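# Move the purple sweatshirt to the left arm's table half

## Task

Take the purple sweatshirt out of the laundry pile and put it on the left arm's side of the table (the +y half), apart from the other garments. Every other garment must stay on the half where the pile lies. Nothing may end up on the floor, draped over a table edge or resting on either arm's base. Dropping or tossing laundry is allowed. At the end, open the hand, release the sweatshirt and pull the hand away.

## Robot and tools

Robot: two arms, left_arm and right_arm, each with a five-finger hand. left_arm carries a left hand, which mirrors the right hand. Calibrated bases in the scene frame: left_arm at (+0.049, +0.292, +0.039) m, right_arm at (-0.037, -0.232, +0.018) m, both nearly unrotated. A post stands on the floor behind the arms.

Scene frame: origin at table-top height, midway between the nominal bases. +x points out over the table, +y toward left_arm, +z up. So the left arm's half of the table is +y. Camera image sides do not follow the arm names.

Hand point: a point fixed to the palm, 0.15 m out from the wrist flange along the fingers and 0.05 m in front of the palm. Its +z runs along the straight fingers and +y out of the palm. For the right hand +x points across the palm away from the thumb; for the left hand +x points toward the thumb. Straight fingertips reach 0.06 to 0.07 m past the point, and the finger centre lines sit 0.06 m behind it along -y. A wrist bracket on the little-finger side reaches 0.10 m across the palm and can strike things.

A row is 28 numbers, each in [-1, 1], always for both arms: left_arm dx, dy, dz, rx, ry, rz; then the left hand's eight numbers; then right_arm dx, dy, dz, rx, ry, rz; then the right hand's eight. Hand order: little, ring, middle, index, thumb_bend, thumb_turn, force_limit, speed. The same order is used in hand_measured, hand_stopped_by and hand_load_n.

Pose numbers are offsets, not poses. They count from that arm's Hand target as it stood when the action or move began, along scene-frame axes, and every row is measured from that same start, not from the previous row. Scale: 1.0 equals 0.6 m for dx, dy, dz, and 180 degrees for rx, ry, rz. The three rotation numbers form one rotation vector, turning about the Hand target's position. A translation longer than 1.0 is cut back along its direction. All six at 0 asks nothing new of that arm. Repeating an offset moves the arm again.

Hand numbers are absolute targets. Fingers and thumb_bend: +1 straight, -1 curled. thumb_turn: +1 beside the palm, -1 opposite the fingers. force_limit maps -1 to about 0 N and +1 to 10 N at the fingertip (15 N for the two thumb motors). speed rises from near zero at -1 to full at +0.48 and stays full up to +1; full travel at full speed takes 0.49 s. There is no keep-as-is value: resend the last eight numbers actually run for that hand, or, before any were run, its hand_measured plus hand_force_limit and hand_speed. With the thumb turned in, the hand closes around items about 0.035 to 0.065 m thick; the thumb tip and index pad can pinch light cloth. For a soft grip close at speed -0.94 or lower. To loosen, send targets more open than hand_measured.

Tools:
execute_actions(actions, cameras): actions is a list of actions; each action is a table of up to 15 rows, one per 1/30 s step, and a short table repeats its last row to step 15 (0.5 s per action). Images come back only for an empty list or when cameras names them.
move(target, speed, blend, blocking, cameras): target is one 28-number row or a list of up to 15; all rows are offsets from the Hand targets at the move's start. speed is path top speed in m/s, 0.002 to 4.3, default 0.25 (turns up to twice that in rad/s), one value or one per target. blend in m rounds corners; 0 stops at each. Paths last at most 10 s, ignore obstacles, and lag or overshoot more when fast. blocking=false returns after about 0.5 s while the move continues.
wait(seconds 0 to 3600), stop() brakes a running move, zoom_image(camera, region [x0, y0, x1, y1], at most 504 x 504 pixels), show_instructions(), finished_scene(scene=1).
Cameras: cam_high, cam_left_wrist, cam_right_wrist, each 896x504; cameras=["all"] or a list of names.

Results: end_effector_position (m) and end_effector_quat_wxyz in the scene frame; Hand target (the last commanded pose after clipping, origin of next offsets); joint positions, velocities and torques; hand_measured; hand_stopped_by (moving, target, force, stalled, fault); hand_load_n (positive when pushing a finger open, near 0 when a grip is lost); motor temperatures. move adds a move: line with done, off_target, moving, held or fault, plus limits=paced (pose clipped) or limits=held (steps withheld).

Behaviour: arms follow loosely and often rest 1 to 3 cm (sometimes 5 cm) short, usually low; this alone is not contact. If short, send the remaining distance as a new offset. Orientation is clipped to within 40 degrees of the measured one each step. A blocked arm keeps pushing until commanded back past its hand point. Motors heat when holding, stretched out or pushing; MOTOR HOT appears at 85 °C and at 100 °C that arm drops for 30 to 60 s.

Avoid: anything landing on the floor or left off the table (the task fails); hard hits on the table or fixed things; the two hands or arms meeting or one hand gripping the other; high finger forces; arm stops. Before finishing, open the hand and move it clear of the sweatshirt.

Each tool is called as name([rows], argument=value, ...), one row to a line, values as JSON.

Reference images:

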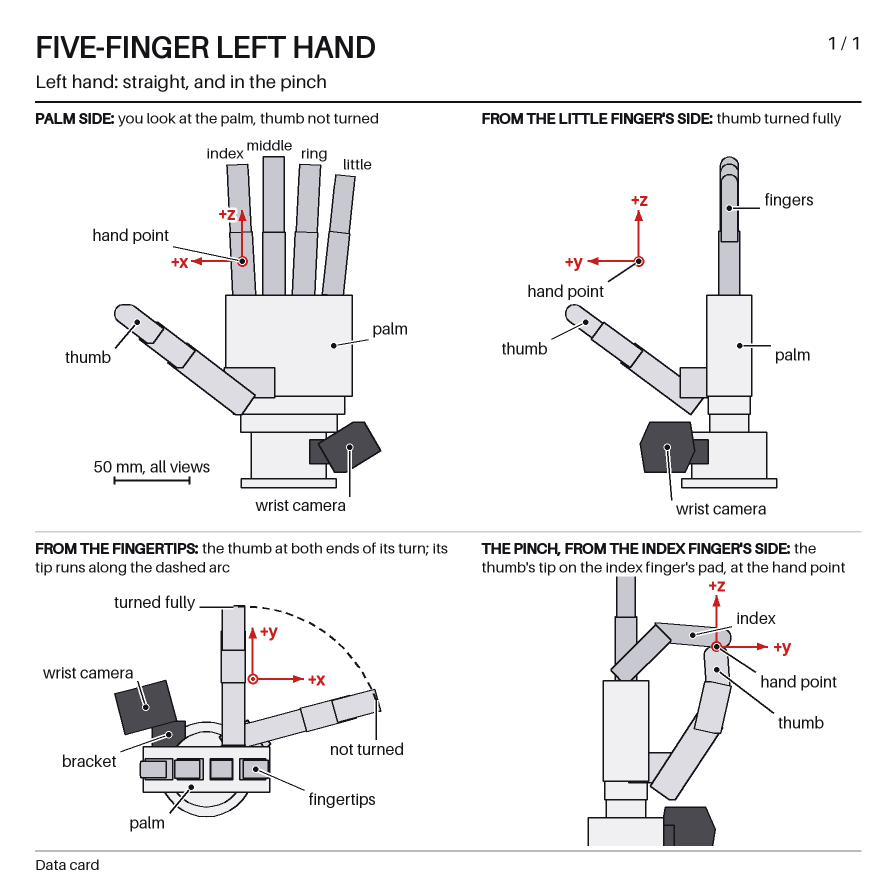

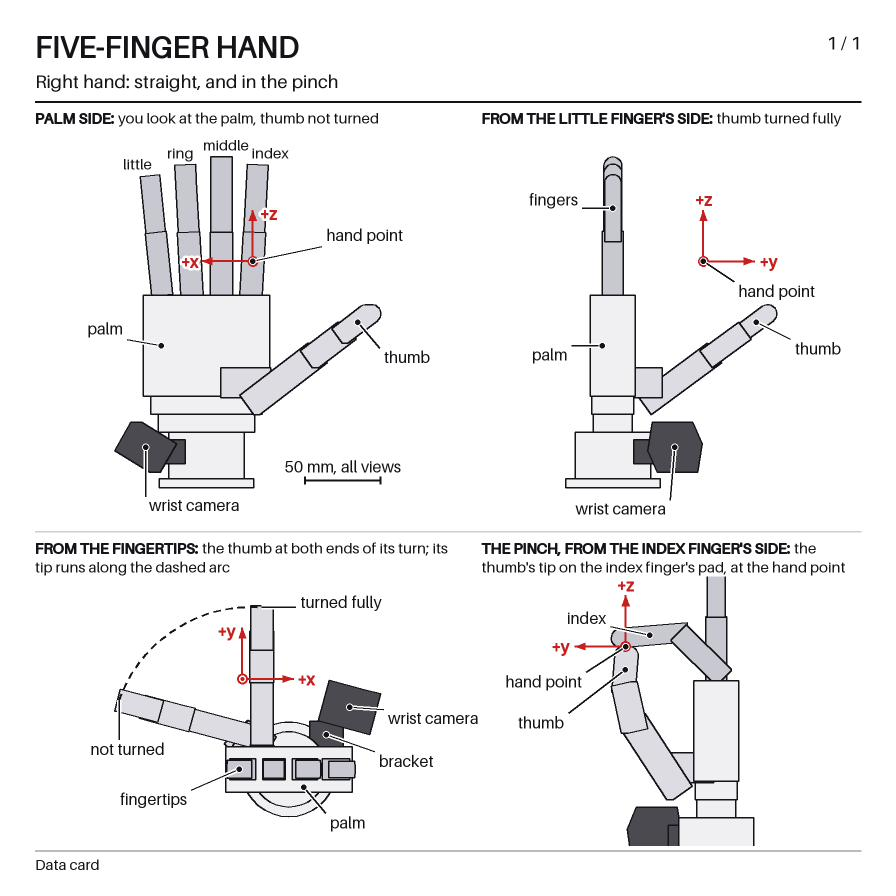

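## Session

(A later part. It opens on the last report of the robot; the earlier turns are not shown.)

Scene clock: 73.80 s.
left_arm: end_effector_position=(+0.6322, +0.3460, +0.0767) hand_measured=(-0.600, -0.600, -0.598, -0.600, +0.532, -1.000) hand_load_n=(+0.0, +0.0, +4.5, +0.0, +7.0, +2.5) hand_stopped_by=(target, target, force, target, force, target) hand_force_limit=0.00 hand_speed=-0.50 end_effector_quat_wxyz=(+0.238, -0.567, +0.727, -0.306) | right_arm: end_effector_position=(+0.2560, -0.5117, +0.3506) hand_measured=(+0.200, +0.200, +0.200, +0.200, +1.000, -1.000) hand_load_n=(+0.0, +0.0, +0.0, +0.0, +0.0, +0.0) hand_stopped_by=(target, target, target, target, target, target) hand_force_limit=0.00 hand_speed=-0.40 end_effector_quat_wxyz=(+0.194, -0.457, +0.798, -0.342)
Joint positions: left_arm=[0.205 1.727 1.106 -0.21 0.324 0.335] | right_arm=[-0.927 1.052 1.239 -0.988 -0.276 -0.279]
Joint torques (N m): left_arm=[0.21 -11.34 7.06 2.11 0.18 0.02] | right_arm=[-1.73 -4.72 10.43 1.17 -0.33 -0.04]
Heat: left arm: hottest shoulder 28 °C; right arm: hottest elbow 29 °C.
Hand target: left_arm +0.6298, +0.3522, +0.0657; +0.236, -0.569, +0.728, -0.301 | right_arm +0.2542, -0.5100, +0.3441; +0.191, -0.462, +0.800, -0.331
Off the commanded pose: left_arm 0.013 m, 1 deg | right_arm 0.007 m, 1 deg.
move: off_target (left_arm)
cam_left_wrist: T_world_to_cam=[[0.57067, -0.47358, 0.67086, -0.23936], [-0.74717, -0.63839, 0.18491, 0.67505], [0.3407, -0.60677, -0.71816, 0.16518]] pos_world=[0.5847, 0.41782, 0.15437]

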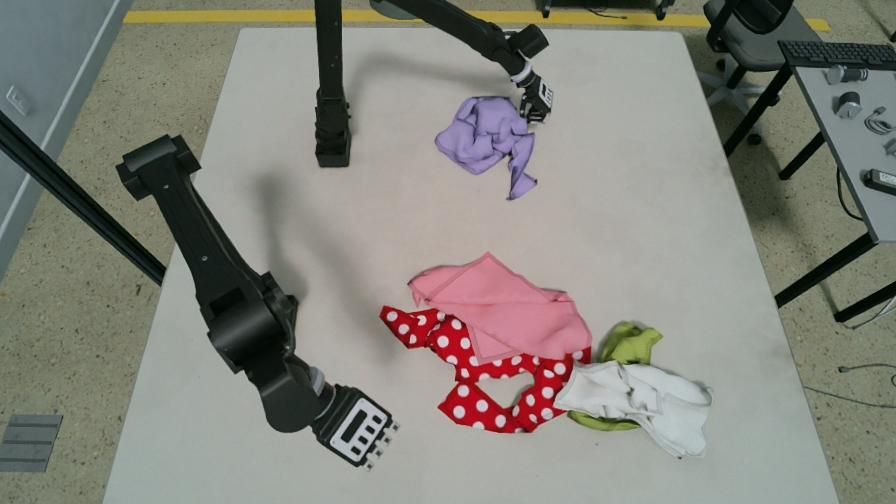

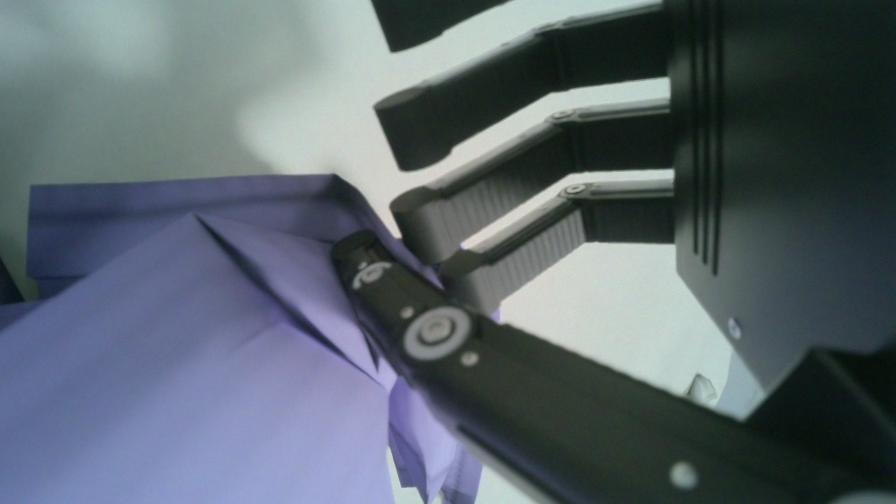

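move([
  [0,0,-0.05,0,0,0,-0.6,-0.6,-0.6,-0.6,-0.2,-1,0,-0.5,0,0,0,0,0,0,0.2,0.2,0.2,0.2,1,-1,0,-0.4],
], speed=[0.08])

move([
  [0,0,0,0,0,0,0,0,0,0,1,-1,0,-0.5,0,0,0,0,0,0,0.2,0.2,0.2,0.2,1,-1,0,-0.4],
], speed=[0.08], cameras=["cam_high","cam_left_wrist"])

Scene clock: 74.90 s.
left_arm: end_effector_position=(+0.6366, +0.3469, +0.0545) hand_measured=(-0.600, -0.600, -0.598, -0.600, +0.532, -1.000) hand_load_n=(+0.0, +0.0, +4.5, +0.0, +6.5, +2.5) hand_stopped_by=(target, target, force, target, force, target) hand_force_limit=0.00 hand_speed=-0.50 end_effector_quat_wxyz=(+0.244, -0.564, +0.726, -0.309) | right_arm: end_effector_position=(+0.2560, -0.5117, +0.3506) hand_measured=(+0.200, +0.200, +0.200, +0.200, +1.000, -1.000) hand_load_n=(+0.0, +0.0, +0.0, +0.0, +0.0, +0.0) hand_stopped_by=(target, target, target, target, target, target) hand_force_limit=0.00 hand_speed=-0.40 end_effector_quat_wxyz=(+0.194, -0.457, +0.798, -0.342)
Joint positions: left_arm=[0.205 1.768 1.086 -0.133 0.324 0.335] | right_arm=[-0.927 1.052 1.239 -0.988 -0.276 -0.279]
Joint torques (N m): left_arm=[0.5 -11.22 6.23 2.09 0.18 0.01] | right_arm=[-1.49 -4.84 10.43 1.18 -0.36 -0.01]
Heat: left arm: hottest shoulder 28 °C; right arm: hottest elbow 29 °C.
Hand target: left_arm +0.6300, +0.3523, +0.0357; +0.236, -0.569, +0.728, -0.301 | right_arm +0.2542, -0.5100, +0.3441; +0.191, -0.462, +0.800, -0.331
Off the commanded pose: left_arm 0.021 m, 1 deg | right_arm 0.007 m, 1 deg.
move: off_target (left_arm)

Scene clock: 75.83 s.
left_arm: end_effector_position=(+0.6360, +0.3470, +0.0515) hand_measured=(+0.000, +0.000, +0.000, +0.000, +1.000, -1.000) hand_load_n=(+0.5, +0.0, +0.0, +0.0, +0.0, +0.0) hand_stopped_by=(target, target, target, target, target, target) hand_force_limit=0.00 hand_speed=-0.50 end_effector_quat_wxyz=(+0.242, -0.564, +0.727, -0.308) | right_arm: end_effector_position=(+0.2560, -0.5117, +0.3506) hand_measured=(+0.200, +0.200, +0.200, +0.200, +1.000, -1.000) hand_load_n=(+0.0, +0.0, +0.5, +0.0, +0.5, +0.0) hand_stopped_by=(target, target, target, target, target, target) hand_force_limit=0.00 hand_speed=-0.40 end_effector_quat_wxyz=(+0.194, -0.457, +0.798, -0.342)
Joint positions: left_arm=[0.205 1.774 1.086 -0.133 0.324 0.337] | right_arm=[-0.927 1.052 1.239 -0.988 -0.276 -0.279]
Joint torques (N m): left_arm=[0.38 -11.46 6.31 2.07 0.17 0] | right_arm=[-1.73 -4.6 10.43 1.2 -0.35 -0.02]
Heat: left arm: hottest elbow 28 °C; right arm: hottest elbow 29 °C.
Hand target: left_arm +0.6299, +0.3523, +0.0357; +0.236, -0.569, +0.728, -0.301 | right_arm +0.2542, -0.5100, +0.3441; +0.191, -0.462, +0.800, -0.331
Off the commanded pose: left_arm 0.018 m, 1 deg | right_arm 0.007 m, 1 deg.
move: done
cam_left_wrist: T_world_to_cam=[[0.56247, -0.47735, 0.67511, -0.21784], [-0.75028, -0.63778, 0.17414, 0.68554], [0.34745, -0.60446, -0.71687, 0.14126]] pos_world=[0.5878, 0.41862, 0.12895]

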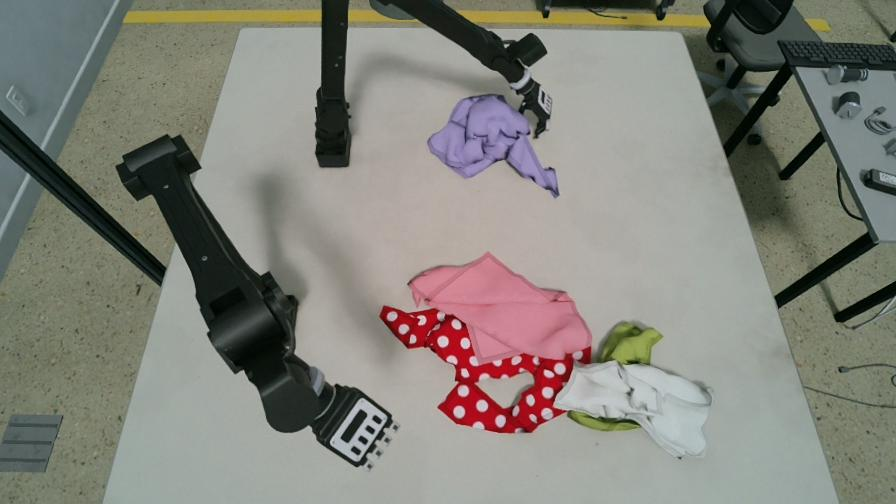

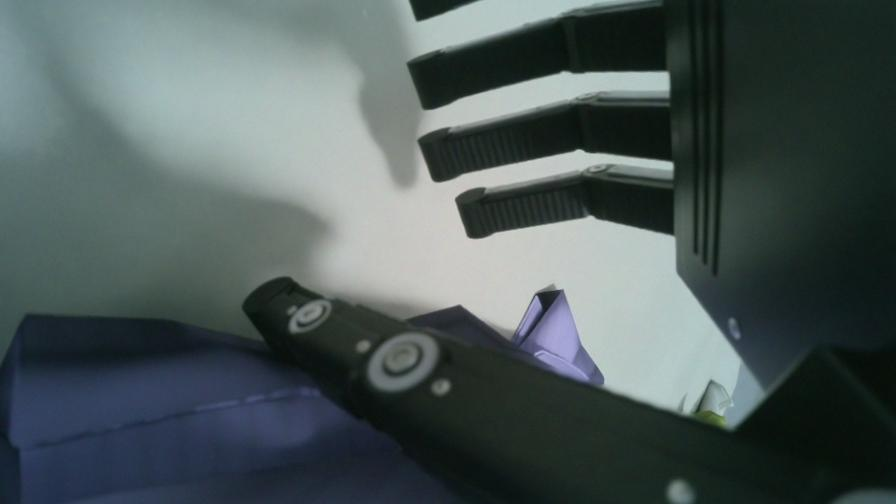

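move([
  [0.02,0.02,0.35,0,0,0,0,0,0,0,1,-1,0,-0.5,0,0,0,0,0,0,0.2,0.2,0.2,0.2,1,-1,0,-0.4],
  [0.3,0.1,0.35,0,0,0,0,0,0,0,1,-1,0,-0.5,0,0,0,0,0,0,0.2,0.2,0.2,0.2,1,-1,0,-0.4],
], speed=[0.1,0.25], cameras=["cam_high","cam_left_wrist"])

zoom_image(camera="cam_high", region=[370, 60, 730, 475])

Scene clock: 80.17 s.
left_arm: end_effector_position=(+0.8002, +0.4006, +0.2376) hand_measured=(+0.000, +0.000, +0.000, +0.000, +1.000, -1.000) hand_load_n=(+0.0, +0.0, +0.5, +0.0, +0.0, +0.0) hand_stopped_by=(target, target, target, target, target, target) hand_force_limit=0.00 hand_speed=-0.50 end_effector_quat_wxyz=(+0.226, -0.571, +0.730, -0.299) | right_arm: end_effector_position=(+0.2560, -0.5117, +0.3506) hand_measured=(+0.200, +0.200, +0.200, +0.200, +1.000, -1.000) hand_load_n=(+0.0, +0.0, +0.0, +0.0, +0.0, +0.0) hand_stopped_by=(target, target, target, target, target, target) hand_force_limit=0.00 hand_speed=-0.40 end_effector_quat_wxyz=(+0.194, -0.457, +0.798, -0.342)
Joint positions: left_arm=[0.23 2.06 2.07 -0.878 0.34 0.357] | right_arm=[-0.927 1.052 1.239 -0.988 -0.276 -0.279]
Joint torques (N m): left_arm=[0.44 -17.08 12.63 1.18 0.24 0] | right_arm=[-1.61 -4.72 10.4 1.25 -0.35 -0.01]
Heat: left arm: hottest elbow 28 °C; right arm: hottest elbow 29 °C.
Hand target: left_arm +0.8099, +0.4122, +0.2457; +0.236, -0.569, +0.728, -0.301 | right_arm +0.2542, -0.5100, +0.3441; +0.191, -0.462, +0.800, -0.331
Off the commanded pose: left_arm 0.017 m, 1 deg | right_arm 0.007 m, 1 deg.
move: off_target (left_arm)
cam_left_wrist: T_world_to_cam=[[0.58925, -0.47168, 0.65597, -0.42931], [-0.74232, -0.6366, 0.20907, 0.79533], [0.31898, -0.61013, -0.72525, 0.27701]] pos_world=[0.755, 0.47282, 0.31624]

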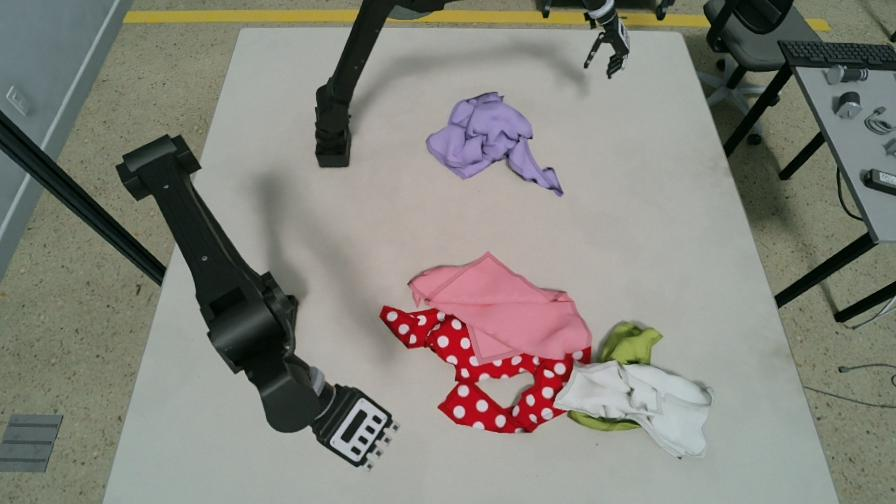

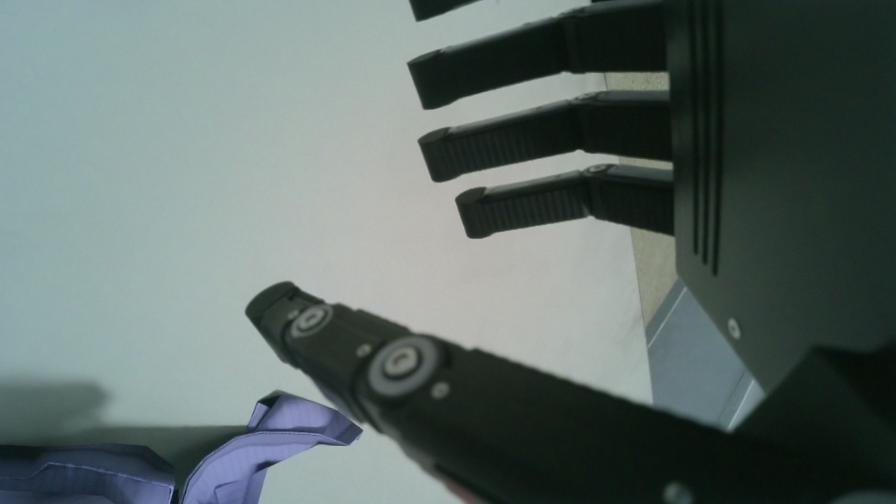

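Scaled by 1.214 from the camera's image (finer frame: 1280x720).

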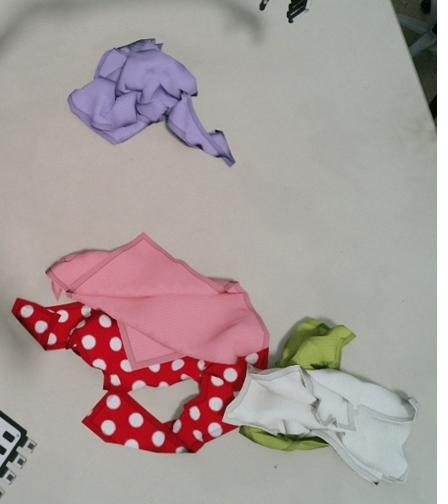

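finished_scene()

The scene is finished: the task was done.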